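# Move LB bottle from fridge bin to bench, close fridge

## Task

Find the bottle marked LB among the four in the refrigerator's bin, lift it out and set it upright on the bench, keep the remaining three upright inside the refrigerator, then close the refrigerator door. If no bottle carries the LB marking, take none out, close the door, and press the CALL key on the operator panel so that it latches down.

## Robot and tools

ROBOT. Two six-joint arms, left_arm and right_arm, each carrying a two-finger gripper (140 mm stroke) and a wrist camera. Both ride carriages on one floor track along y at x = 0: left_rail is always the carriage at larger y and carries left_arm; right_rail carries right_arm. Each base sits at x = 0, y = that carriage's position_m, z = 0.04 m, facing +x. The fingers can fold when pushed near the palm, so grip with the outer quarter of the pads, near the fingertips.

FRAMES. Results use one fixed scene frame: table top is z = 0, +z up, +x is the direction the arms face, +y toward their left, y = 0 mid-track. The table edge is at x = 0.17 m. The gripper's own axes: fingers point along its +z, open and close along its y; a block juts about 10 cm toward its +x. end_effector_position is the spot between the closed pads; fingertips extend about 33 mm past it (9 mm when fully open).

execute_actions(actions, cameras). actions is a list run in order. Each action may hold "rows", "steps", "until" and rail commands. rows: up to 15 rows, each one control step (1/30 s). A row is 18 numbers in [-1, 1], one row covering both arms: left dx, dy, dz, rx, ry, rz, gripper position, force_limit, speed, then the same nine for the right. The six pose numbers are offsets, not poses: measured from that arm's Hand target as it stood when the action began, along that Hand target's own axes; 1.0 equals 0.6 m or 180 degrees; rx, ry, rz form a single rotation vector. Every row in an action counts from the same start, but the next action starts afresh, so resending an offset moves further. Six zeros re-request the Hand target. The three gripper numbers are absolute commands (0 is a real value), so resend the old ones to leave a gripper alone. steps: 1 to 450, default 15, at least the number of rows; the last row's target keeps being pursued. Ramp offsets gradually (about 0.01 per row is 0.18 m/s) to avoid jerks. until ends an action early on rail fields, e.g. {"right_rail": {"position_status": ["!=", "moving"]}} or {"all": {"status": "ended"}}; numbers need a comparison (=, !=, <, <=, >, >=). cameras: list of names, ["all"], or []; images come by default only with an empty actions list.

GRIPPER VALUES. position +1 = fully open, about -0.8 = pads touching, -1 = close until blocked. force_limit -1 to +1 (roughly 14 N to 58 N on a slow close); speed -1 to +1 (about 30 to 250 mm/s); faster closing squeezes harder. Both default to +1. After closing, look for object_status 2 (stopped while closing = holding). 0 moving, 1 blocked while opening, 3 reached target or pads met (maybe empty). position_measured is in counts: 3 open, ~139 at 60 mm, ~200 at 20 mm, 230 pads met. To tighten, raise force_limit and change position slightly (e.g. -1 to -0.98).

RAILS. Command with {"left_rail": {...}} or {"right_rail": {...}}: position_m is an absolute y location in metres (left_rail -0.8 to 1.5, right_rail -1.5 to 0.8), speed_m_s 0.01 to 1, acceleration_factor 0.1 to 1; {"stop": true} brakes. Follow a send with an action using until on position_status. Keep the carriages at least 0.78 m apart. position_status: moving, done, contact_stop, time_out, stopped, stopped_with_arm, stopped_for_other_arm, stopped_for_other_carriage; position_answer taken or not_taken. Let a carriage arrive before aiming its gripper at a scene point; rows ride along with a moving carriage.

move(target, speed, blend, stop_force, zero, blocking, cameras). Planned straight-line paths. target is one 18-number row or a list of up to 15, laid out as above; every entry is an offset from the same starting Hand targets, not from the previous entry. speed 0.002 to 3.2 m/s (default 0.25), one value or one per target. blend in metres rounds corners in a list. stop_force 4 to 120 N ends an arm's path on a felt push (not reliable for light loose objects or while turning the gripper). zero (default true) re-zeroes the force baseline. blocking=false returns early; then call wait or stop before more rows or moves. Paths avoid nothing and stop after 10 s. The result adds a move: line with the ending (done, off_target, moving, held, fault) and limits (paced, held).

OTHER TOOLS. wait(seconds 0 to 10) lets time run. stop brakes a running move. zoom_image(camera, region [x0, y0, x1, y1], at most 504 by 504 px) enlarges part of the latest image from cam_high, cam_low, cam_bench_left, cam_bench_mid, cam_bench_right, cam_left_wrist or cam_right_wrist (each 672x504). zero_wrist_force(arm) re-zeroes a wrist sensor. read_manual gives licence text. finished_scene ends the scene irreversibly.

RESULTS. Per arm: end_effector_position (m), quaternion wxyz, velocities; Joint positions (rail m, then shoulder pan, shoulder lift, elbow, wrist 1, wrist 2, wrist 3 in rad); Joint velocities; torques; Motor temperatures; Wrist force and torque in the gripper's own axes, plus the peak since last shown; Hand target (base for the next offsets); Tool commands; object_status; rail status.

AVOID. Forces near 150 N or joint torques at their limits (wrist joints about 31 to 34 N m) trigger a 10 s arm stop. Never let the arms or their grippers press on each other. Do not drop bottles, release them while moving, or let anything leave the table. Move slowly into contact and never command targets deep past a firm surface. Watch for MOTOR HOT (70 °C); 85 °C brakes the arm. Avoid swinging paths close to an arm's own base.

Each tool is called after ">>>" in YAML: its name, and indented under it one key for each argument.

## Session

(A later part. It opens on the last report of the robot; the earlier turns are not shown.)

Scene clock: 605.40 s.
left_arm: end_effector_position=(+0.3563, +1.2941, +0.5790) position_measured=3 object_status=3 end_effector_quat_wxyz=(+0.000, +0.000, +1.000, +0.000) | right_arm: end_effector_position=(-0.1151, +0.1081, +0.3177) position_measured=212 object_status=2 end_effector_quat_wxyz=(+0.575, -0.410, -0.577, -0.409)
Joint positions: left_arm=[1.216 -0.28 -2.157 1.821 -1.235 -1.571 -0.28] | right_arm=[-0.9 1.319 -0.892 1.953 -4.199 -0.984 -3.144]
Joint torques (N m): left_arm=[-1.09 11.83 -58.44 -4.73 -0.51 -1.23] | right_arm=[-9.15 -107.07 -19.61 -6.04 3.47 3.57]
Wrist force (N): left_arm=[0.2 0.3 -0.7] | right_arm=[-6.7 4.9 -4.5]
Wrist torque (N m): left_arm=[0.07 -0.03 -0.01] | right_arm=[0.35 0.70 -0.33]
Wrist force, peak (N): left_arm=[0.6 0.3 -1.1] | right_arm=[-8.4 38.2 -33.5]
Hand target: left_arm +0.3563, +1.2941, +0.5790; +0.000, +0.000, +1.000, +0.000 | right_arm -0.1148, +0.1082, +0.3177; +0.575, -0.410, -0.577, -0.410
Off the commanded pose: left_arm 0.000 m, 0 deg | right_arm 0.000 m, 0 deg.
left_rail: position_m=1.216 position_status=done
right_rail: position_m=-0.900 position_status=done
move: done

>>> move:
  target: [0,0,0,0,0,0,1,1,1,0,-0.0385,-0.052,0.025,0,0,-1,1,-1]
  speed: 0.08
  stop_force: 45

Scene clock: 612.47 s.
left_arm: end_effector_position=(+0.3563, +1.2941, +0.5790) position_measured=3 object_status=3 end_effector_quat_wxyz=(+0.000, +0.000, +1.000, +0.000) | right_arm: end_effector_position=(-0.1264, +0.0711, +0.3177) position_measured=212 object_status=2 end_effector_quat_wxyz=(+0.591, -0.387, -0.593, -0.387)
Joint positions: left_arm=[1.216 -0.28 -2.157 1.821 -1.235 -1.571 -0.28] | right_arm=[-0.9 1.288 -0.916 2.01 -4.232 -0.875 -3.144]
Joint torques (N m): left_arm=[1.95 13.35 -58.35 -4.89 -0.41 -1.12] | right_arm=[-14.34 -109.9 -21.06 -8.31 1.68 -1.72]
Wrist force (N): left_arm=[0.2 0.1 -0.9] | right_arm=[-12.8 -1.0 -0.1]
Wrist torque (N m): left_arm=[0.03 -0.04 -0.01] | right_arm=[0.24 0.39 -0.33]
Wrist force, peak (N): left_arm=[0.5 0.0 -1.2] | right_arm=[-13.2 -0.5 0.2]
Hand target: left_arm +0.3563, +1.2941, +0.5790; +0.000, +0.000, +1.000, +0.000 | right_arm -0.1264, +0.0711, +0.3177; +0.591, -0.387, -0.593, -0.387
Off the commanded pose: left_arm 0.000 m, 0 deg | right_arm 0.000 m, 0 deg.
left_rail: position_m=1.216 position_status=done
right_rail: position_m=-0.900 position_status=done
move: done

>>> move:
  target: [0,0,0,0,0,0,1,1,1,-0.0015,-0.0384,-0.0515,0.025,0,0,-1,1,-1]
  speed: 0.08
  stop_force: 45

Scene clock: 620.23 s.
left_arm: end_effector_position=(+0.3563, +1.2941, +0.5790) position_measured=3 object_status=3 end_effector_quat_wxyz=(+0.000, +0.000, +1.000, +0.000) | right_arm: end_effector_position=(-0.1351, +0.0336, +0.3169) position_measured=212 object_status=2 end_effector_quat_wxyz=(+0.606, -0.364, -0.608, -0.363)
Joint positions: left_arm=[1.216 -0.28 -2.157 1.821 -1.235 -1.571 -0.28] | right_arm=[-0.9 1.252 -0.936 2.063 -4.264 -0.761 -3.145]
Joint torques (N m): left_arm=[-0.16 13.5 -58.27 -4.92 -0.57 -0.91] | right_arm=[-1.41 -98.97 -14.37 -5.43 6.44 -2.33]
Wrist force (N): left_arm=[0.3 0.0 -1.2] | right_arm=[-5.2 10.2 -9.2]
Wrist torque (N m): left_arm=[0.01 -0.06 -0.01] | right_arm=[0.05 0.71 -0.34]
Wrist force, peak (N): left_arm=[0.5 0.6 -1.2] | right_arm=[-5.2 10.3 -9.3]
Hand target: left_arm +0.3563, +1.2941, +0.5790; +0.000, +0.000, +1.000, +0.000 | right_arm -0.1351, +0.0336, +0.3169; +0.606, -0.364, -0.608, -0.363
Off the commanded pose: left_arm 0.000 m, 0 deg | right_arm 0.000 m, 0 deg.
left_rail: position_m=1.216 position_status=done
right_rail: position_m=-0.900 position_status=done
move: done

>>> move:
  target: [0,0,0,0,0,0,1,1,1,0,-0.0447,-0.0635,0.0222,0,0,-1,1,-1]
  speed: 0.08
  stop_force: 45
  cameras: ["cam_high","cam_right_wrist","cam_bench_left"]

Scene clock: 626.03 s.
left_arm: end_effector_position=(+0.3563, +1.2941, +0.5790) position_measured=3 object_status=3 end_effector_quat_wxyz=(+0.000, +0.000, +1.000, +0.000) | right_arm: end_effector_position=(-0.1408, -0.0127, +0.3170) position_measured=212 object_status=2 end_effector_quat_wxyz=(+0.618, -0.342, -0.620, -0.342)
Joint positions: left_arm=[1.216 -0.28 -2.157 1.821 -1.235 -1.571 -0.28] | right_arm=[-0.9 1.209 -0.963 2.131 -4.304 -0.648 -3.146]
Joint torques (N m): left_arm=[-0.88 12.07 -58.66 -4.57 -0.41 -1.12] | right_arm=[-4.94 -104.68 -17.36 -8.68 5.74 -0.24]
Wrist force (N): left_arm=[0.2 0.1 -0.8] | right_arm=[-17.2 8.8 -7.4]
Wrist torque (N m): left_arm=[0.03 -0.03 -0.01] | right_arm=[0.13 0.17 -0.33]
Wrist force, peak (N): left_arm=[0.4 0.5 -1.2] | right_arm=[-18.1 8.8 -7.1]
Hand target: left_arm +0.3563, +1.2941, +0.5790; +0.000, +0.000, +1.000, +0.000 | right_arm -0.1408, -0.0127, +0.3170; +0.618, -0.342, -0.620, -0.342
Off the commanded pose: left_arm 0.000 m, 0 deg | right_arm 0.000 m, 0 deg.
left_rail: position_m=1.216 position_status=done
right_rail: position_m=-0.900 position_status=done
move: done
camera_calibration:
cam_right_wrist: T_world_to_cam=[[0.866199, 0.499607, -0.00961858, 0.1353], [0.168115, -0.30949, -0.935924, 0.308926], [-0.470571, 0.809079, -0.352072, 0.238631], [0, 0, 0, 1]] pos_world=[-0.056839, -0.165058, 0.374448]
Images, in order (width x height): cam_high 672x504, cam_bench_left 672x504, cam_right_wrist 672x504.

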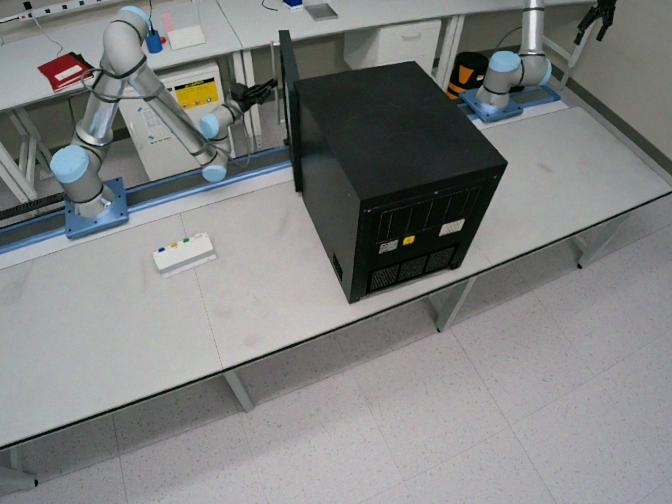

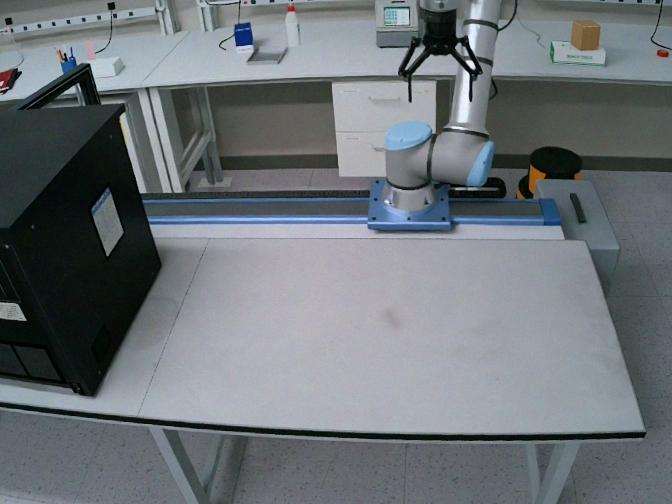

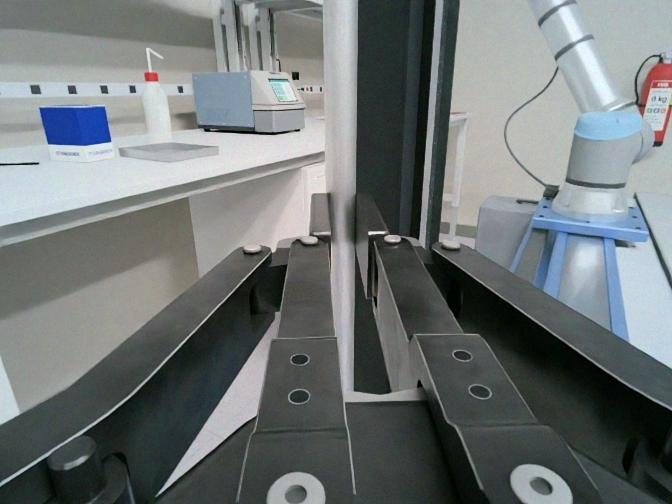

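>>> move:
  target: [0,0,0,0,0,0,1,1,1,-0.0025,0.0005,-0.0005,0,0,0,-1,1,-1]
  speed: 0.05

Scene clock: 629.53 s.
left_arm: end_effector_position=(+0.3563, +1.2941, +0.5790) position_measured=3 object_status=3 end_effector_quat_wxyz=(+0.000, +0.000, +1.000, +0.000) | right_arm: end_effector_position=(-0.1404, -0.0128, +0.3157) position_measured=212 object_status=2 end_effector_quat_wxyz=(+0.618, -0.342, -0.620, -0.342)
Joint positions: left_arm=[1.216 -0.28 -2.157 1.821 -1.235 -1.571 -0.28] | right_arm=[-0.9 1.208 -0.961 2.131 -4.307 -0.647 -3.145]
Joint torques (N m): left_arm=[-0.86 11.11 -58.82 -4.92 -0.64 -0.74] | right_arm=[-13.37 -52.7 -17.07 -1.3 2.46 3.28]
Wrist force (N): left_arm=[0.2 0.1 -0.8] | right_arm=[6.2 1.6 -2.4]
Wrist torque (N m): left_arm=[0.02 -0.02 0.00] | right_arm=[0.29 1.01 -0.26]
Wrist force, peak (N): left_arm=[0.3 -0.1 -1.3] | right_arm=[-18.7 8.7 -7.1]
Hand target: left_arm +0.3563, +1.2941, +0.5790; +0.000, +0.000, +1.000, +0.000 | right_arm -0.1403, -0.0128, +0.3155; +0.618, -0.342, -0.620, -0.342
Off the commanded pose: left_arm 0.000 m, 0 deg | right_arm 0.000 m, 0 deg.
left_rail: position_m=1.216 position_status=done
right_rail: position_m=-0.900 position_status=done
move: done

>>> execute_actions:
  actions:
    - {"left_rail":{"position_m":1.0,"acceleration_factor":0.5},"steps":60,"until":{"left_rail":{"position_status":["!=","moving"]}}}

>>> move:
  target:
    - [-0.0733,-0.33,0,0,0,0.2778,1,1,1,0,0,0,0,0,0,-1,1,-1]
    - [0.0433,-0.63,0,0,0,0.5556,1,1,1,0,0,0,0,0,0,-1,1,-1]
    - [0.26,-0.83,0,0,0,0.8333,1,1,1,0,0,0,0,0,0,-1,1,-1]
  speed: 0.4
  blend: [0.05,0.05,0]

Scene clock: 684.80 s.
left_arm: end_effector_position=(+0.3563, +1.0786, +0.5790) position_measured=3 object_status=3 end_effector_quat_wxyz=(+0.000, +0.000, +1.000, +0.000) | right_arm: end_effector_position=(-0.1403, -0.0128, +0.3155) position_measured=212 object_status=2 end_effector_quat_wxyz=(+0.618, -0.342, -0.620, -0.342)
Joint positions: left_arm=[1 -0.28 -2.157 1.821 -1.235 -1.571 -0.28] | right_arm=[-0.9 1.208 -0.961 2.131 -4.307 -0.647 -3.145]
Joint torques (N m): left_arm=[-1.4 12.26 -58.73 -4.95 -0.53 -1.03] | right_arm=[-12.39 -51.52 -12.29 -1.69 -0.95 -3.1]
Wrist force (N): left_arm=[0.4 0.4 -1.0] | right_arm=[6.2 1.4 -2.4]
Wrist torque (N m): left_arm=[0.09 -0.07 -0.01] | right_arm=[0.29 1.04 -0.23]
Wrist force, peak (N): left_arm=[0.3 2.7 -0.9] | right_arm=[6.9 1.5 -2.0]
Hand target: left_arm +0.3563, +1.0786, +0.5790; +0.000, +0.000, +1.000, +0.000 | right_arm -0.1403, -0.0128, +0.3155; +0.618, -0.342, -0.620, -0.342
Tool commands: left_gripper/position=+1.0 left_gripper/force_limit=+1.0 left_gripper/speed=+1.0 right_gripper/position=-1.0 right_gripper/force_limit=+1.0 right_gripper/speed=-1.0
Off the commanded pose: left_arm 0.000 m, 0 deg | right_arm 0.000 m, 0 deg.
left_rail: position_m=1.000 position_status=done
right_rail: position_m=-0.900 position_status=done

Scene clock: 688.80 s.
left_arm: end_effector_position=(+0.2004, +0.5806, +0.5790) position_measured=3 object_status=3 end_effector_quat_wxyz=(+0.000, +0.966, +0.259, +0.000) | right_arm: end_effector_position=(-0.1403, -0.0128, +0.3155) position_measured=212 object_status=2 end_effector_quat_wxyz=(+0.618, -0.342, -0.620, -0.342)
Joint positions: left_arm=[1 -1.509 -1.98 1.738 -1.329 -1.571 1.108] | right_arm=[-0.9 1.208 -0.961 2.131 -4.307 -0.647 -3.145]
Joint torques (N m): left_arm=[-12.39 1.54 -62.64 -9.58 -2.23 2.04] | right_arm=[-11.98 -52.22 -12.88 -1.87 -0.89 -2.93]
Wrist force (N): left_arm=[0.4 -0.1 -0.6] | right_arm=[6.6 1.3 -2.1]
Wrist torque (N m): left_arm=[-0.02 -0.08 0.00] | right_arm=[0.28 0.95 -0.24]
Wrist force, peak (N): left_arm=[0.5 1.6 -0.9] | right_arm=[6.6 1.6 -2.4]
Hand target: left_arm +0.2003, +0.5806, +0.5790; +0.000, +0.966, +0.259, +0.000 | right_arm -0.1403, -0.0128, +0.3155; +0.618, -0.342, -0.620, -0.342
Off the commanded pose: left_arm 0.000 m, 0 deg | right_arm 0.000 m, 0 deg.
left_rail: position_m=1.000 position_status=done
right_rail: position_m=-0.900 position_status=done
move: done

>>> execute_actions:
  actions: []
  cameras: ["cam_high","cam_bench_left","cam_left_wrist"]

Scene clock: 701.10 s.
left_arm: end_effector_position=(+0.2003, +0.5806, +0.5790) position_measured=3 object_status=3 end_effector_quat_wxyz=(+0.000, +0.966, +0.259, +0.000) | right_arm: end_effector_position=(-0.1403, -0.0128, +0.3155) position_measured=212 object_status=2 end_effector_quat_wxyz=(+0.618, -0.342, -0.620, -0.342)
Joint positions: left_arm=[1 -1.509 -1.98 1.738 -1.329 -1.571 1.109] | right_arm=[-0.9 1.208 -0.961 2.131 -4.307 -0.647 -3.145]
Joint velocities: within noise
Joint torques (N m): left_arm=[-14.56 0.7 -62.87 -9.22 -1.84 2.35] | right_arm=[-12.09 -52.64 -14.29 -1.35 -0.55 -2.53]
Motor temperatures (°C): left_arm=[30 29 28 35 37 30] | right_arm=[31 34 30 32 34 32]
Wrist force (N): left_arm=[0.2 -0.2 -0.9] | right_arm=[6.6 1.3 -2.5]
Wrist torque (N m): left_arm=[-0.04 -0.04 0.01] | right_arm=[0.29 0.96 -0.23]
Wrist force, peak (N): left_arm=[0.6 0.0 -1.3] | right_arm=[6.7 1.2 -2.4]
Hand target: left_arm +0.2003, +0.5806, +0.5790; +0.000, +0.966, +0.259, +0.000 | right_arm -0.1403, -0.0128, +0.3155; +0.618, -0.342, -0.620, -0.342
Tool commands: left_gripper/position=+1.0 left_gripper/force_limit=+1.0 left_gripper/speed=+1.0 right_gripper/position=-1.0 right_gripper/force_limit=+1.0 right_gripper/speed=-1.0
Off the commanded pose: left_arm 0.000 m, 0 deg | right_arm 0.000 m, 0 deg.
left_rail: position_m=1.000 position_status=done
right_rail: position_m=-0.900 position_status=done
camera_calibration:
cam_left_wrist: T_world_to_cam=[[0.485989, -0.872476, 0.0509962, 0.383546], [-0.836784, -0.447682, 0.315237, 0.249411], [-0.252207, -0.195874, -0.947642, 0.89643], [0, 0, 0, 1]] pos_world=[0.24839, 0.62188, 0.751312]
Images, in order (width x height): cam_high 672x504, cam_bench_left 672x504, cam_left_wrist 672x504.

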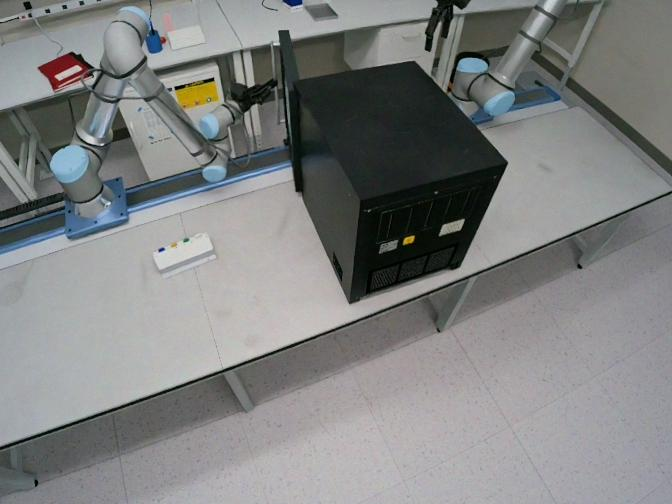

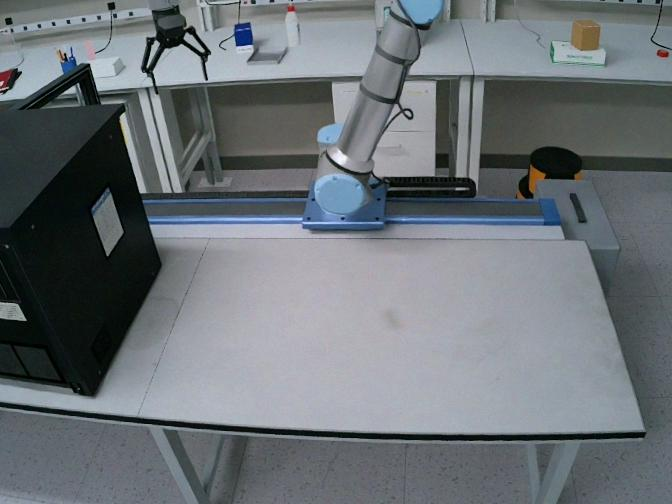

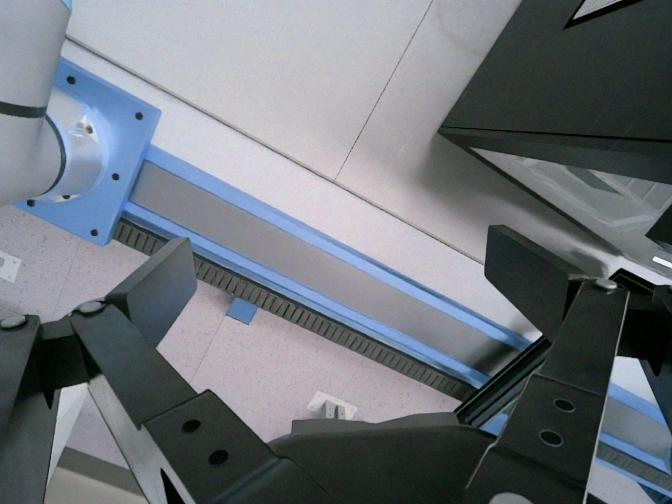

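>>> move:
  target:
    - [0.3026,0.0023,-0.051,0,0.25,0,1,1,1,0,0,0,0,0,0,-1,1,-1]
    - [0.1681,0.0212,-0.285,0,0.5,0,1,1,1,0,0,0,0,0,0,-1,1,-1]
  speed: 0.3
  blend: [0.05,0]

Scene clock: 747.77 s.
left_arm: end_effector_position=(+0.2940, +0.6200, +0.7500) position_measured=3 object_status=3 end_effector_quat_wxyz=(-0.183, +0.683, +0.183, +0.683) | right_arm: end_effector_position=(-0.1403, -0.0128, +0.3155) position_measured=212 object_status=2 end_effector_quat_wxyz=(+0.618, -0.342, -0.620, -0.342)
Joint positions: left_arm=[1 -1.894 -1.65 1.582 0.067 -0.847 0] | right_arm=[-0.9 1.208 -0.961 2.131 -4.307 -0.647 -3.145]
Joint torques (N m): left_arm=[-9.73 -22.15 -37.29 6.79 -3.09 -2.88] | right_arm=[-10.84 -51.78 -15.64 -0.91 -0.48 -1.88]
Wrist force (N): left_arm=[4.0 -1.1 3.5] | right_arm=[6.0 1.1 -2.1]
Wrist torque (N m): left_arm=[0.04 0.18 0.03] | right_arm=[0.23 1.07 -0.24]
Wrist force, peak (N): left_arm=[4.3 -2.3 2.7] | right_arm=[6.9 1.0 -2.3]
Hand target: left_arm +0.2940, +0.6200, +0.7500; -0.183, +0.683, +0.183, +0.683 | right_arm -0.1403, -0.0128, +0.3155; +0.618, -0.342, -0.620, -0.342
Off the commanded pose: left_arm 0.000 m, 0 deg | right_arm 0.000 m, 0 deg.
left_rail: position_m=1.000 position_status=done
right_rail: position_m=-0.900 position_status=done
move: done

>>> move:
  target:
    - [-0.0833,0.2303,-0.4678,0,0,0,1,1,1,0,0,0,0,0,0,-1,1,-1]
    - [-0.7167,0.2592,-0.4845,-0.0556,0,0,1,1,1,0,0,0,0,0,0,-1,1,-1]
  speed: 0.3
  blend: [0.05,0]
  cameras: ["cam_left_wrist","cam_bench_left"]

Scene clock: 756.70 s.
left_arm: end_effector_position=(+0.1201, +0.3399, +0.3202) position_measured=3 object_status=3 end_effector_quat_wxyz=(-0.123, +0.696, +0.123, +0.696) | right_arm: end_effector_position=(-0.1403, -0.0128, +0.3155) position_measured=212 object_status=2 end_effector_quat_wxyz=(+0.618, -0.342, -0.620, -0.342)
Joint positions: left_arm=[1 -2.042 -1.051 1.63 -0.578 -0.82 0] | right_arm=[-0.9 1.208 -0.961 2.131 -4.307 -0.647 -3.145]
Joint torques (N m): left_arm=[-15.07 -66.51 -29.62 -1.01 2.49 1.51] | right_arm=[-10.29 -51.93 -16.94 -0.53 -0.24 -1.3]
Wrist force (N): left_arm=[3.6 -1.8 3.7] | right_arm=[6.6 1.1 -2.1]
Wrist torque (N m): left_arm=[-0.10 0.26 -0.01] | right_arm=[0.22 0.95 -0.23]
Wrist force, peak (N): left_arm=[4.3 -2.4 5.9] | right_arm=[6.8 1.2 -2.4]
Hand target: left_arm +0.1201, +0.3399, +0.3200; -0.123, +0.696, +0.123, +0.696 | right_arm -0.1403, -0.0128, +0.3155; +0.618, -0.342, -0.620, -0.342
Off the commanded pose: left_arm 0.000 m, 0 deg | right_arm 0.000 m, 0 deg.
left_rail: position_m=1.000 position_status=done
right_rail: position_m=-0.900 position_status=done
move: done
camera_calibration:
cam_left_wrist: T_world_to_cam=[[0.293725, -0.955766, -0.0153857, 0.298488], [-0.306725, -0.0789933, -0.948515, 0.371667], [0.905343, 0.283322, -0.316359, 0.0797372], [0, 0, 0, 1]] pos_world=[-0.0458636, 0.292053, 0.38235]
Images, in order (width x height): cam_bench_left 672x504, cam_left_wrist 672x504.

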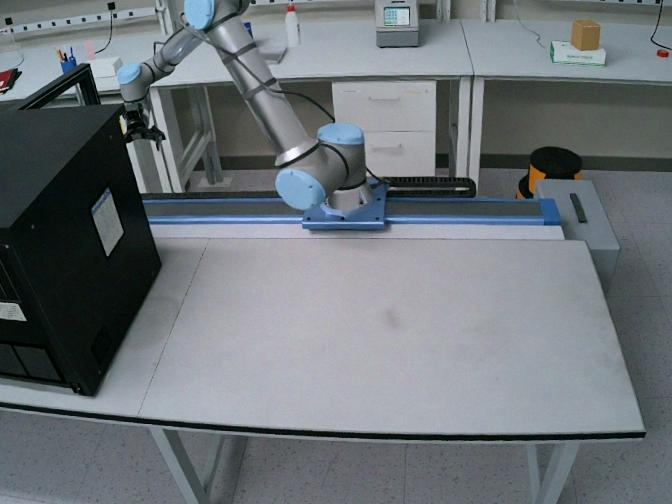

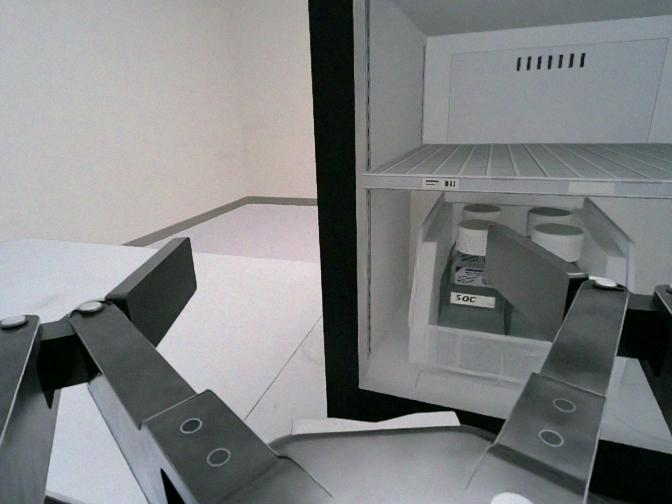

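>>> zoom_image:
  camera: "cam_left_wrist"
  region: [380, 160, 672, 420]

Scaled by 1.726 from the camera's 672x504 image, which has a finer 960x720 frame.

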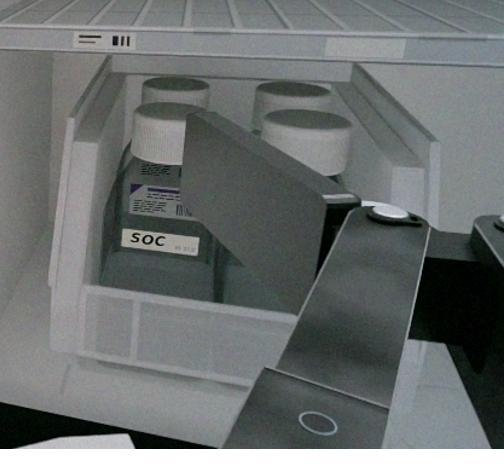

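>>> move:
  target: [0,0.1396,0.0911,-0.0833,0,0,1,1,1,0,0,0,0,0,0,-1,1,-1]
  speed: 0.2
  cameras: ["cam_left_wrist"]

>>> zoom_image:
  camera: "cam_left_wrist"
  region: [180, 120, 520, 380]

Scene clock: 765.00 s.
left_arm: end_effector_position=(+0.2001, +0.2800, +0.3200) position_measured=3 object_status=3 end_effector_quat_wxyz=(-0.031, +0.706, +0.031, +0.706) | right_arm: end_effector_position=(-0.1403, -0.0128, +0.3155) position_measured=212 object_status=2 end_effector_quat_wxyz=(+0.618, -0.342, -0.620, -0.342)
Joint positions: left_arm=[1 -1.985 -1.106 1.718 -0.612 -0.501 0] | right_arm=[-0.9 1.208 -0.961 2.131 -4.307 -0.647 -3.145]
Joint torques (N m): left_arm=[14.53 -95.24 -29.68 -1.21 3.1 1] | right_arm=[-10.51 -53.2 -18.36 -0.51 -0.13 -0.94]
Wrist force (N): left_arm=[3.2 -2.0 3.3] | right_arm=[6.2 1.1 -2.2]
Wrist torque (N m): left_arm=[-0.15 0.34 0.00] | right_arm=[0.22 1.03 -0.24]
Wrist force, peak (N): left_arm=[4.1 -1.8 4.0] | right_arm=[6.9 1.2 -2.0]
Hand target: left_arm +0.2001, +0.2799, +0.3200; -0.031, +0.706, +0.031, +0.706 | right_arm -0.1403, -0.0128, +0.3155; +0.618, -0.342, -0.620, -0.342
Off the commanded pose: left_arm 0.000 m, 0 deg | right_arm 0.000 m, 0 deg.
left_rail: position_m=1.000 position_status=done
right_rail: position_m=-0.900 position_status=done
move: done
camera_calibration:
cam_left_wrist: T_world_to_cam=[[0.0365545, -0.999212, -0.0154673, 0.281331], [-0.316726, 0.00309558, -0.948512, 0.370381], [0.947812, 0.0395713, -0.316364, 0.0840424], [0, 0, 0, 1]] pos_world=[0.027369, 0.276637, 0.38225]
Images, in order (width x height): cam_left_wrist 672x504.

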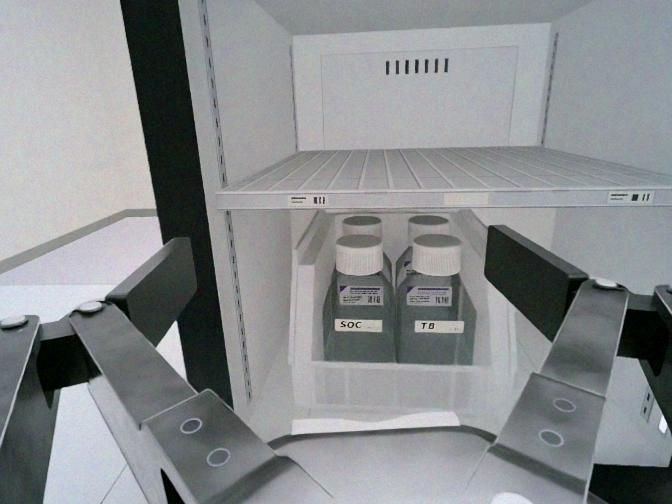

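Scaled by 1.482 from the camera's 672x504 image, which has a finer 960x720 frame.

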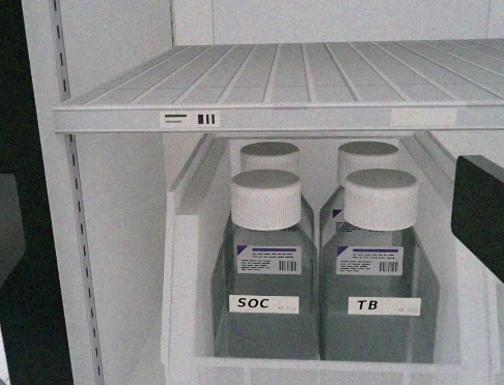

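>>> zoom_image:
  camera: "cam_left_wrist"
  region: [320, 200, 500, 380]

Scaled by 2.800 from the camera's 672x504 image, which has a finer 960x720 frame.

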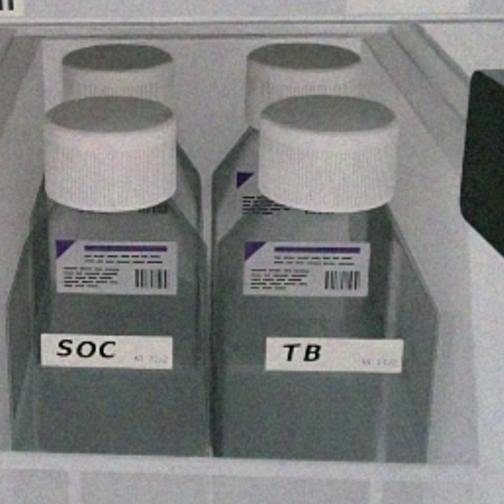

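>>> zoom_image:
  camera: "cam_left_wrist"
  region: [220, 300, 672, 460]

Scaled by 1.115 from the camera's 672x504 image, which has a finer 960x720 frame.

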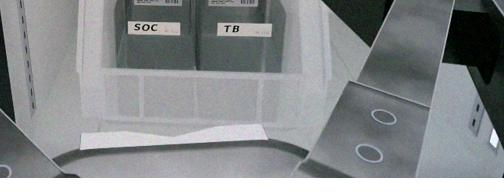

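>>> move:
  target: [0,0.0498,-0.0044,-0.0889,0,0,1,1,1,0,0,0,0,0,0,-1,1,-1]
  speed: 0.2
  cameras: ["cam_left_wrist"]

>>> zoom_image:
  camera: "cam_left_wrist"
  region: [150, 160, 510, 430]

Scene clock: 813.57 s.
left_arm: end_effector_position=(+0.2001, +0.2499, +0.3200) position_measured=3 object_status=3 end_effector_quat_wxyz=(+0.068, +0.704, -0.068, +0.704) | right_arm: end_effector_position=(-0.1403, -0.0128, +0.3155) position_measured=212 object_status=2 end_effector_quat_wxyz=(+0.618, -0.342, -0.620, -0.342)
Joint positions: left_arm=[1 -2.016 -1.195 1.856 -0.66 -0.254 -0.001] | right_arm=[-0.9 1.208 -0.961 2.131 -4.307 -0.647 -3.145]
Joint torques (N m): left_arm=[-14.28 -88.81 -29.16 -1.69 2.72 0.99] | right_arm=[-10.22 -53.65 -20.1 0.14 0.33 -0.3]
Wrist force (N): left_arm=[2.9 -1.9 3.6] | right_arm=[6.3 1.2 -2.2]
Wrist torque (N m): left_arm=[-0.15 0.40 0.01] | right_arm=[0.24 1.01 -0.23]
Wrist force, peak (N): left_arm=[3.7 -2.2 3.8] | right_arm=[6.9 1.1 -2.1]
Hand target: left_arm +0.2001, +0.2499, +0.3200; +0.068, +0.704, -0.068, +0.704 | right_arm -0.1403, -0.0128, +0.3155; +0.618, -0.342, -0.620, -0.342
Off the commanded pose: left_arm 0.000 m, 0 deg | right_arm 0.000 m, 0 deg.
left_rail: position_m=1.000 position_status=done
right_rail: position_m=-0.900 position_status=done
move: done
camera_calibration:
cam_left_wrist: T_world_to_cam=[[-0.240258, -0.970586, -0.0154562, 0.299557], [-0.303509, 0.0902355, -0.948546, 0.34606], [0.92204, -0.223204, -0.316262, 0.156092], [0, 0, 0, 1]] pos_world=[0.0330804, 0.294359, 0.38225]
Images, in order (width x height): cam_left_wrist 672x504.

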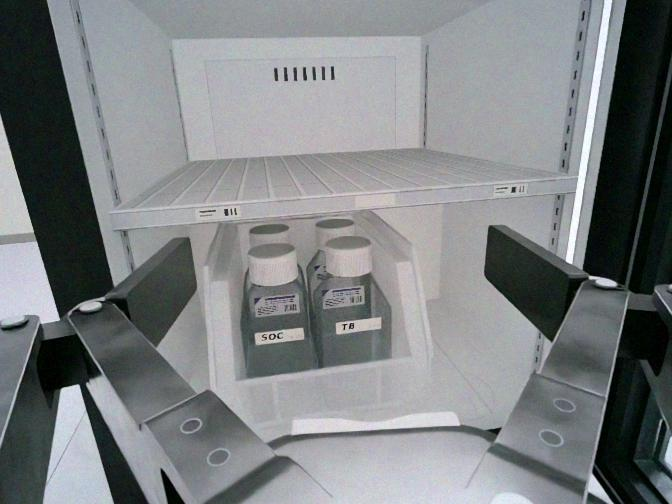

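Scaled by 1.400 from the camera's 672x504 image, which has a finer 960x720 frame.

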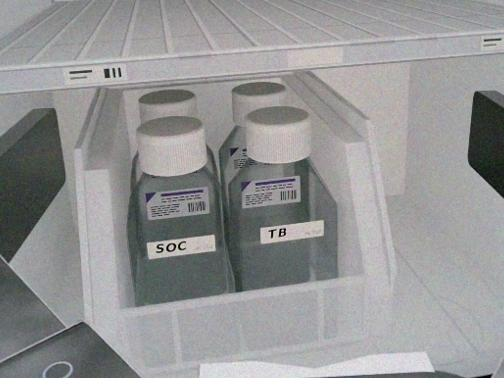

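>>> move:
  target: [-0.2,0.0164,0.0032,0.0333,0,0,1,1,1,0,0,0,0,0,0,-1,1,-1]
  speed: 0.2
  cameras: ["cam_left_wrist"]

>>> zoom_image:
  camera: "cam_left_wrist"
  region: [180, 100, 516, 352]

Scene clock: 841.40 s.
left_arm: end_effector_position=(+0.2001, +0.2400, +0.2002) position_measured=3 object_status=3 end_effector_quat_wxyz=(+0.031, +0.706, -0.031, +0.706) | right_arm: end_effector_position=(-0.1403, -0.0128, +0.3155) position_measured=212 object_status=2 end_effector_quat_wxyz=(+0.618, -0.342, -0.620, -0.342)
Joint positions: left_arm=[1 -1.996 -1 1.816 -0.815 -0.337 0] | right_arm=[-0.9 1.208 -0.961 2.131 -4.307 -0.647 -3.145]
Joint torques (N m): left_arm=[12.44 -67.56 -42.9 -1.26 -2.95 1.29] | right_arm=[-8.61 -52.74 -20.94 0.16 0.7 0.36]
Wrist force (N): left_arm=[3.3 -2.0 3.5] | right_arm=[6.3 1.4 -2.0]
Wrist torque (N m): left_arm=[-0.18 0.30 -0.02] | right_arm=[0.29 1.01 -0.24]
Wrist force, peak (N): left_arm=[5.1 -2.7 3.5] | right_arm=[6.8 1.4 -2.3]
Hand target: left_arm +0.2001, +0.2399, +0.2000; +0.031, +0.706, -0.031, +0.706 | right_arm -0.1403, -0.0128, +0.3155; +0.618, -0.342, -0.620, -0.342
Off the commanded pose: left_arm 0.000 m, 0 deg | right_arm 0.000 m, 0 deg.
left_rail: position_m=1.000 position_status=done
right_rail: position_m=-0.900 position_status=done
move: done
camera_calibration:
cam_left_wrist: T_world_to_cam=[[-0.137972, -0.990316, -0.0154214, 0.272241], [-0.311264, 0.0581365, -0.948543, 0.242497], [0.940254, -0.126072, -0.316271, 0.0889508], [0, 0, 0, 1]] pos_world=[0.0294058, 0.266721, 0.26235]
Images, in order (width x height): cam_left_wrist 672x504.

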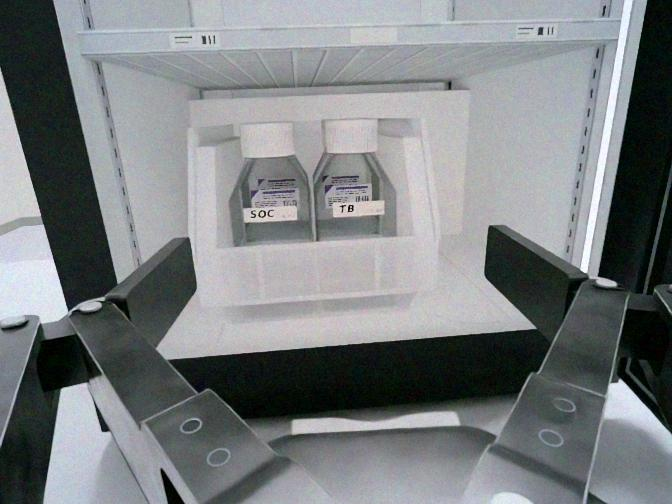

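Scaled by 1.500 from the camera's 672x504 image, which has a finer 960x720 frame.

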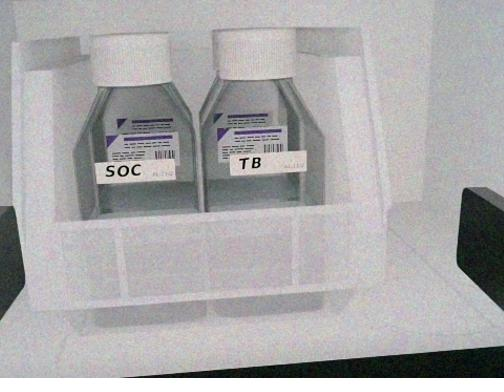

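>>> zoom_image:
  camera: "cam_left_wrist"
  region: [220, 110, 410, 250]

Scaled by 2.653 from the camera's 672x504 image, which has a finer 960x720 frame.

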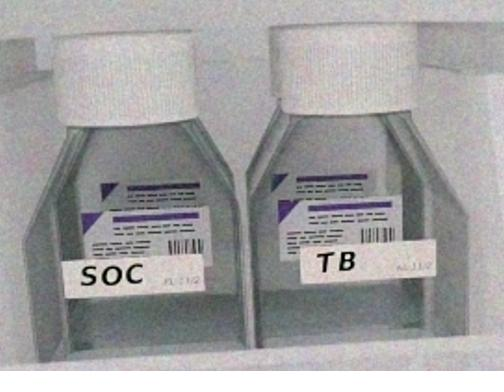

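>>> move:
  target: [0.325,0,0,0,0,0,1,1,1,0,0,0,0,0,0,-1,1,-1]
  speed: 0.2
  cameras: ["cam_left_wrist"]

>>> zoom_image:
  camera: "cam_left_wrist"
  region: [220, 270, 410, 410]

Scene clock: 861.93 s.
left_arm: end_effector_position=(+0.2001, +0.2399, +0.3949) position_measured=3 object_status=3 end_effector_quat_wxyz=(+0.031, +0.706, -0.031, +0.706) | right_arm: end_effector_position=(-0.1403, -0.0128, +0.3155) position_measured=212 object_status=2 end_effector_quat_wxyz=(+0.618, -0.342, -0.620, -0.342)
Joint positions: left_arm=[1 -1.996 -1.199 1.704 -0.505 -0.337 0] | right_arm=[-0.9 1.208 -0.961 2.131 -4.307 -0.647 -3.145]
Joint torques (N m): left_arm=[-11.98 -90.93 -53.64 5.09 -2.71 -0.84] | right_arm=[-7.62 -52.73 -20.86 0.56 0.93 1.21]
Wrist force (N): left_arm=[3.5 -1.7 3.6] | right_arm=[6.1 1.5 -2.2]
Wrist torque (N m): left_arm=[-0.13 0.27 -0.12] | right_arm=[0.32 1.05 -0.23]
Wrist force, peak (N): left_arm=[5.0 -1.9 3.7] | right_arm=[6.9 1.2 -2.3]
Hand target: left_arm +0.2001, +0.2399, +0.3950; +0.031, +0.706, -0.031, +0.706 | right_arm -0.1403, -0.0128, +0.3155; +0.618, -0.342, -0.620, -0.342
Off the commanded pose: left_arm 0.000 m, 0 deg | right_arm 0.000 m, 0 deg.
left_rail: position_m=1.000 position_status=done
right_rail: position_m=-0.900 position_status=done
move: done
camera_calibration:
cam_left_wrist: T_world_to_cam=[[-0.137877, -0.990329, -0.0154421, 0.275157], [-0.31136, 0.0581387, -0.948512, 0.427267], [0.940237, -0.12597, -0.316365, 0.150564], [0, 0, 0, 1]] pos_world=[0.0294053, 0.266621, 0.45715]
Images, in order (width x height): cam_left_wrist 672x504.

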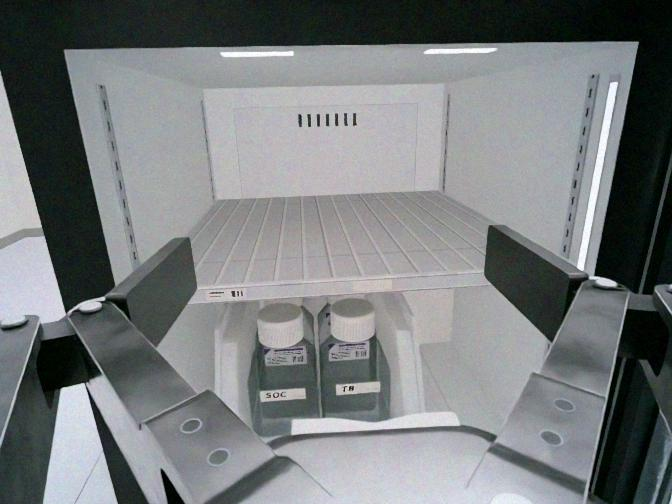

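Scaled by 2.653 from the camera's 672x504 image, which has a finer 960x720 frame.

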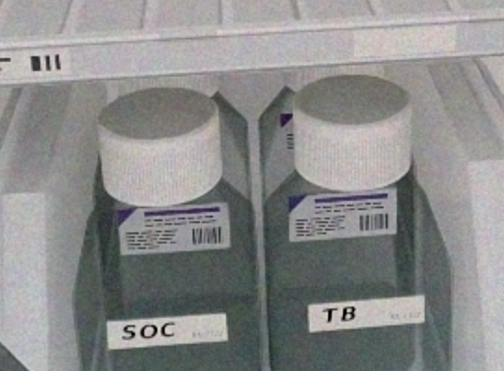

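>>> move:
  target: [-0.1333,-0.1544,-0.0135,0,0,0,1,1,1,0,0,0,0,0,0,-1,1,-1]
  speed: 0.2
  cameras: ["cam_left_wrist"]

>>> zoom_image:
  camera: "cam_left_wrist"
  region: [330, 200, 500, 370]

Scene clock: 881.50 s.
left_arm: end_effector_position=(+0.2001, +0.3328, +0.3151) position_measured=3 object_status=3 end_effector_quat_wxyz=(+0.031, +0.706, -0.031, +0.706) | right_arm: end_effector_position=(-0.1403, -0.0128, +0.3155) position_measured=212 object_status=2 end_effector_quat_wxyz=(+0.618, -0.342, -0.620, -0.342)
Joint positions: left_arm=[1 -2.056 -1.253 1.952 -0.699 -0.398 0] | right_arm=[-0.9 1.208 -0.961 2.131 -4.307 -0.647 -3.145]
Joint torques (N m): left_arm=[-13.48 -80.21 -27.26 -1.65 -3.04 1.23] | right_arm=[-7.47 -51.52 -21.3 0.47 1.09 2.24]
Wrist force (N): left_arm=[3.5 -1.6 3.5] | right_arm=[6.2 1.3 -2.4]
Wrist torque (N m): left_arm=[-0.05 0.25 -0.02] | right_arm=[0.26 1.04 -0.23]
Wrist force, peak (N): left_arm=[4.9 -0.5 3.7] | right_arm=[6.9 1.2 -2.0]
Hand target: left_arm +0.2001, +0.3329, +0.3150; +0.031, +0.706, -0.031, +0.706 | right_arm -0.1403, -0.0128, +0.3155; +0.618, -0.342, -0.620, -0.342
Off the commanded pose: left_arm 0.000 m, 0 deg | right_arm 0.000 m, 0 deg.
left_rail: position_m=1.000 position_status=done
right_rail: position_m=-0.900 position_status=done
move: done
camera_calibration:
cam_left_wrist: T_world_to_cam=[[-0.137742, -0.990348, -0.0153958, 0.366009], [-0.311258, 0.0580372, -0.948552, 0.346122], [0.94029, -0.125864, -0.316248, 0.136918], [0, 0, 0, 1]] pos_world=[0.029405, 0.359621, 0.37725]
Images, in order (width x height): cam_left_wrist 672x504.

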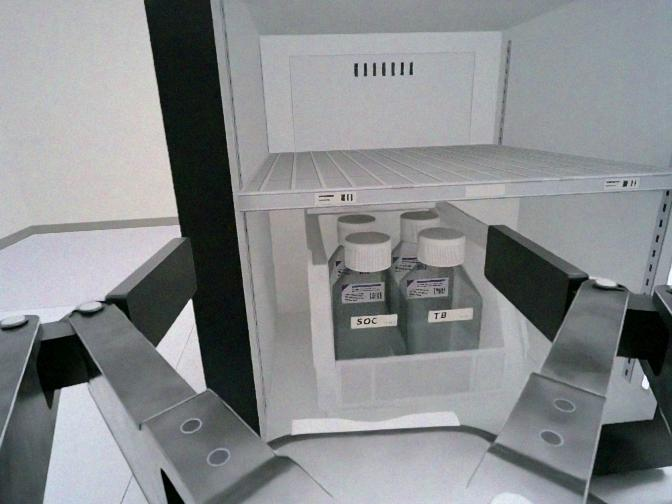

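Scaled by 2.965 from the camera's 672x504 image, which has a finer 960x720 frame.

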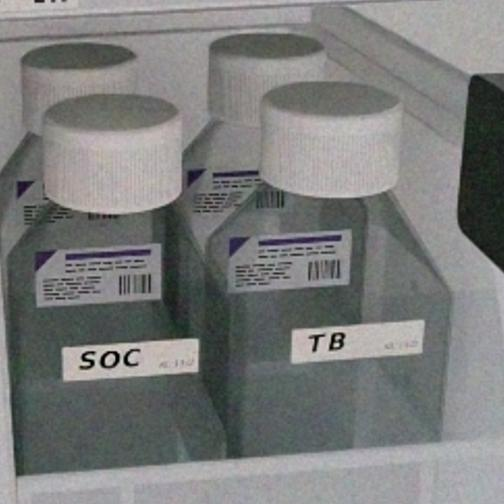

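>>> move:
  target: [-0.325,0.1544,0.0135,0,0,0,1,1,1,0,0,0,0,0,0,-1,1,-1]
  speed: 0.2
  cameras: ["cam_left_wrist"]

>>> zoom_image:
  camera: "cam_left_wrist"
  region: [170, 30, 500, 280]

Scene clock: 915.47 s.
left_arm: end_effector_position=(+0.2001, +0.2399, +0.1202) position_measured=3 object_status=3 end_effector_quat_wxyz=(+0.031, +0.706, -0.031, +0.706) | right_arm: end_effector_position=(-0.1403, -0.0128, +0.3155) position_measured=212 object_status=2 end_effector_quat_wxyz=(+0.618, -0.342, -0.620, -0.342)
Joint positions: left_arm=[1 -1.996 -0.896 1.83 -0.933 -0.337 0] | right_arm=[-0.9 1.208 -0.961 2.131 -4.307 -0.647 -3.145]
Joint torques (N m): left_arm=[12.95 -66.18 -38.29 -1.41 2.5 0.8] | right_arm=[-5.06 -51.63 -21.44 0.66 1.25 3]
Wrist force (N): left_arm=[3.7 -1.6 3.6] | right_arm=[5.9 1.4 -1.9]
Wrist torque (N m): left_arm=[-0.08 0.20 -0.02] | right_arm=[0.30 1.10 -0.23]
Wrist force, peak (N): left_arm=[5.4 -2.3 3.8] | right_arm=[6.9 1.2 -2.1]
Hand target: left_arm +0.2001, +0.2399, +0.1200; +0.031, +0.706, -0.031, +0.706 | right_arm -0.1403, -0.0128, +0.3155; +0.618, -0.342, -0.620, -0.342
Off the commanded pose: left_arm 0.000 m, 0 deg | right_arm 0.000 m, 0 deg.
left_rail: position_m=1.000 position_status=done
right_rail: position_m=-0.900 position_status=done
move: done
camera_calibration:
cam_left_wrist: T_world_to_cam=[[-0.137848, -0.990334, -0.0153576, 0.270999], [-0.311371, 0.05805, -0.948514, 0.166729], [0.940237, -0.125969, -0.316364, 0.0636713], [0, 0, 0, 1]] pos_world=[0.0294052, 0.266721, 0.18245]
Images, in order (width x height): cam_left_wrist 672x504.

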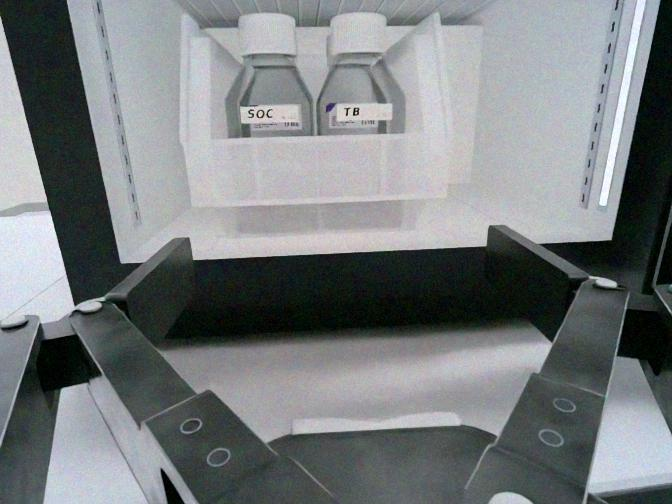

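Scaled by 1.527 from the camera's 672x504 image, which has a finer 960x720 frame.

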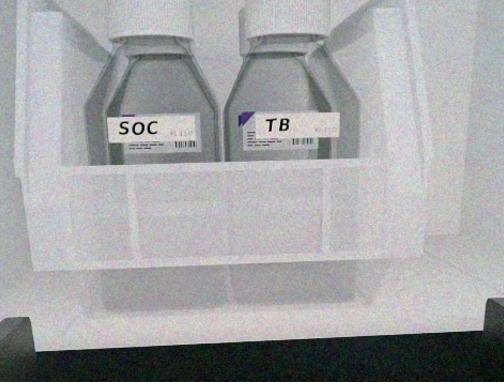

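>>> zoom_image:
  camera: "cam_left_wrist"
  region: [180, 110, 330, 250]

>>> zoom_image:
  camera: "cam_left_wrist"
  region: [320, 0, 490, 250]

Scaled by 3.360 from the camera's 672x504 image, which has a finer 960x720 frame.

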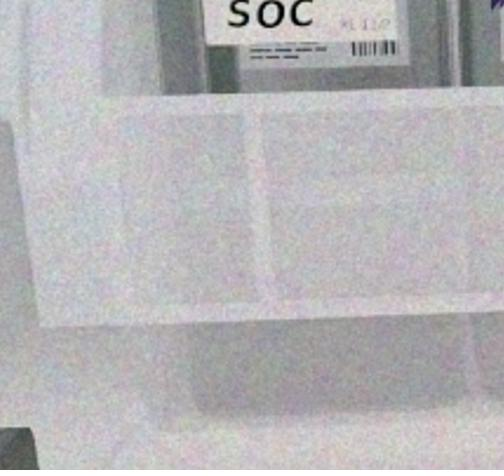

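Scaled by 2.016 from the camera's 672x504 image, which has a finer 960x720 frame.

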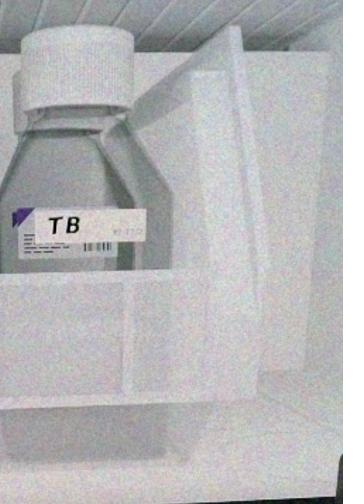

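>>> move:
  target: [0.05,0,0.1,0,0,0,1,1,1,0,0,0,0,0,0,-1,1,-1]
  speed: 0.1
  cameras: ["cam_left_wrist"]

>>> zoom_image:
  camera: "cam_left_wrist"
  region: [180, 100, 490, 300]

Scene clock: 940.67 s.
left_arm: end_effector_position=(+0.2597, +0.2347, +0.1499) position_measured=3 object_status=3 end_effector_quat_wxyz=(+0.031, +0.706, -0.031, +0.706) | right_arm: end_effector_position=(-0.1403, -0.0128, +0.3155) position_measured=212 object_status=2 end_effector_quat_wxyz=(+0.618, -0.342, -0.620, -0.342)
Joint positions: left_arm=[1 -1.916 -0.94 1.834 -0.894 -0.258 0] | right_arm=[-0.9 1.208 -0.961 2.131 -4.307 -0.647 -3.145]
Joint torques (N m): left_arm=[10.9 -98.79 -40.85 4.76 2.94 -1.02] | right_arm=[-5.27 -53.19 -21.14 0.94 1.67 3.94]
Wrist force (N): left_arm=[3.6 -1.7 3.2] | right_arm=[6.1 1.5 -2.0]
Wrist torque (N m): left_arm=[-0.14 0.22 0.01] | right_arm=[0.32 1.05 -0.24]
Wrist force, peak (N): left_arm=[4.0 -1.8 4.3] | right_arm=[6.7 1.2 -2.3]
Hand target: left_arm +0.2599, +0.2347, +0.1500; +0.031, +0.706, -0.031, +0.706 | right_arm -0.1403, -0.0128, +0.3155; +0.618, -0.342, -0.620, -0.342
Off the commanded pose: left_arm 0.000 m, 0 deg | right_arm 0.000 m, 0 deg.
left_rail: position_m=1.000 position_status=done
right_rail: position_m=-0.900 position_status=done
move: done
camera_calibration:
cam_left_wrist: T_world_to_cam=[[-0.137787, -0.990341, -0.0154833, 0.274544], [-0.311364, 0.0581496, -0.94851, 0.213732], [0.940248, -0.125871, -0.316369, 0.016349], [0, 0, 0, 1]] pos_world=[0.089005, 0.261521, 0.21215]
Images, in order (width x height): cam_left_wrist 672x504.

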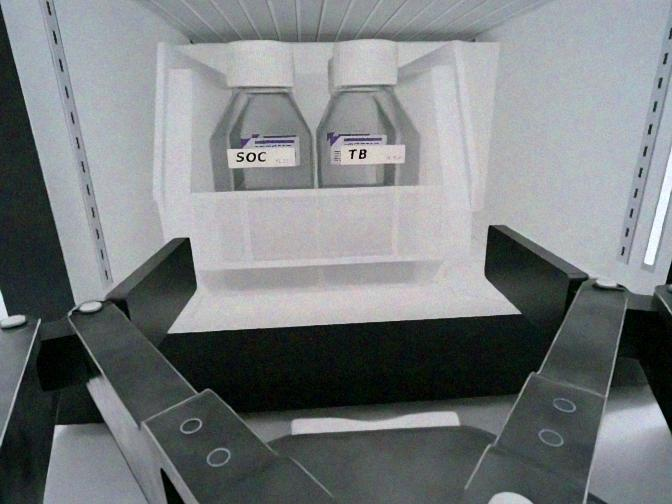

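Scaled by 1.626 from the camera's 672x504 image, which has a finer 960x720 frame.

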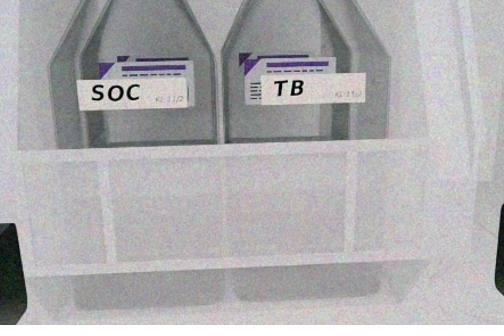

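>>> move:
  target: [0,0,0,0,0,0,1,1,1,-0.0012,-0.0295,-0.0425,0.01667,0,0,-1,1,-1]
  speed: 0.08

Scene clock: 1025.10 s.
left_arm: end_effector_position=(+0.2599, +0.2347, +0.1500) position_measured=3 object_status=3 end_effector_quat_wxyz=(+0.031, +0.706, -0.031, +0.706) | right_arm: end_effector_position=(-0.1417, -0.0437, +0.3149) position_measured=212 object_status=2 end_effector_quat_wxyz=(+0.627, -0.326, -0.629, -0.325)
Joint positions: left_arm=[1 -1.916 -0.94 1.834 -0.894 -0.258 0] | right_arm=[-0.9 1.172 -0.975 2.171 -4.332 -0.559 -3.146]
Joint torques (N m): left_arm=[13.72 -96.03 -40.06 4.8 2.72 -1.16] | right_arm=[-4.47 -80.43 -2.03 -1.99 6.25 -2.74]
Wrist force (N): left_arm=[3.3 -1.7 2.8] | right_arm=[8.9 10.8 -9.0]
Wrist torque (N m): left_arm=[-0.16 0.29 0.01] | right_arm=[0.00 1.15 -0.23]
Wrist force, peak (N): left_arm=[3.7 -1.9 3.4] | right_arm=[9.2 10.9 -8.9]
Hand target: left_arm +0.2599, +0.2347, +0.1500; +0.031, +0.706, -0.031, +0.706 | right_arm -0.1418, -0.0438, +0.3148; +0.627, -0.326, -0.629, -0.325
Off the commanded pose: left_arm 0.000 m, 0 deg | right_arm 0.000 m, 0 deg.
left_rail: position_m=1.000 position_status=done
right_rail: position_m=-0.900 position_status=done
move: done

>>> move:
  target: [0,0,0,0,0,0,1,1,1,-0.00183,-0.03457,-0.05373,0.0222,0,0,-1,1,-1]
  speed: 0.06
  stop_force: 45

Scene clock: 1053.47 s.
left_arm: end_effector_position=(+0.2599, +0.2347, +0.1500) position_measured=3 object_status=3 end_effector_quat_wxyz=(+0.031, +0.706, -0.031, +0.706) | right_arm: end_effector_position=(-0.1401, -0.0821, +0.3138) position_measured=212 object_status=2 end_effector_quat_wxyz=(+0.638, -0.304, -0.639, -0.303)
Joint positions: left_arm=[1 -1.916 -0.94 1.834 -0.894 -0.258 0] | right_arm=[-0.9 1.12 -0.989 2.214 -4.36 -0.436 -3.147]
Joint torques (N m): left_arm=[12.71 -76.62 -40.09 4.57 2.6 -1.01] | right_arm=[9.14 -73.57 3.48 -1.69 11.18 -0.95]
Wrist force (N): left_arm=[3.2 -2.0 3.1] | right_arm=[16.1 21.5 -16.8]
Wrist torque (N m): left_arm=[-0.21 0.32 0.01] | right_arm=[-0.42 1.41 -0.23]
Wrist force, peak (N): left_arm=[3.6 -1.6 3.7] | right_arm=[16.6 21.9 -16.5]
Hand target: left_arm +0.2599, +0.2347, +0.1500; +0.031, +0.706, -0.031, +0.706 | right_arm -0.1402, -0.0821, +0.3138; +0.638, -0.304, -0.639, -0.303
Off the commanded pose: left_arm 0.000 m, 0 deg | right_arm 0.000 m, 0 deg.
left_rail: position_m=1.000 position_status=done
right_rail: position_m=-0.900 position_status=done
move: done

>>> move:
  target: [0,0,0,0,0,0,1,1,1,0.0012,-0.03079,-0.05655,0.0222,0,0,-1,1,-1]
  speed: 0.06
  stop_force: 45

Scene clock: 1063.20 s.
left_arm: end_effector_position=(+0.2599, +0.2347, +0.1500) position_measured=3 object_status=3 end_effector_quat_wxyz=(+0.031, +0.706, -0.031, +0.706) | right_arm: end_effector_position=(-0.1331, -0.1201, +0.3147) position_measured=212 object_status=2 end_effector_quat_wxyz=(+0.648, -0.282, -0.650, -0.281)
Joint positions: left_arm=[1 -1.916 -0.94 1.834 -0.894 -0.258 0] | right_arm=[-0.9 1.057 -1.004 2.251 -4.379 -0.304 -3.15]
Joint torques (N m): left_arm=[13.14 -78.76 -39.53 4.69 2.54 -1.38] | right_arm=[-15.3 -79.63 -6.4 -1.92 1.57 -3.25]
Wrist force (N): left_arm=[3.2 -1.5 2.9] | right_arm=[4.4 -1.0 -0.1]
Wrist torque (N m): left_arm=[-0.11 0.31 0.01] | right_arm=[0.29 1.11 -0.35]
Wrist force, peak (N): left_arm=[3.7 -1.6 3.5] | right_arm=[16.5 21.9 -16.6]
Hand target: left_arm +0.2599, +0.2347, +0.1500; +0.031, +0.706, -0.031, +0.706 | right_arm -0.1331, -0.1201, +0.3147; +0.648, -0.282, -0.650, -0.281
Off the commanded pose: left_arm 0.000 m, 0 deg | right_arm 0.000 m, 0 deg.
left_rail: position_m=1.000 position_status=done
right_rail: position_m=-0.900 position_status=done
move: done


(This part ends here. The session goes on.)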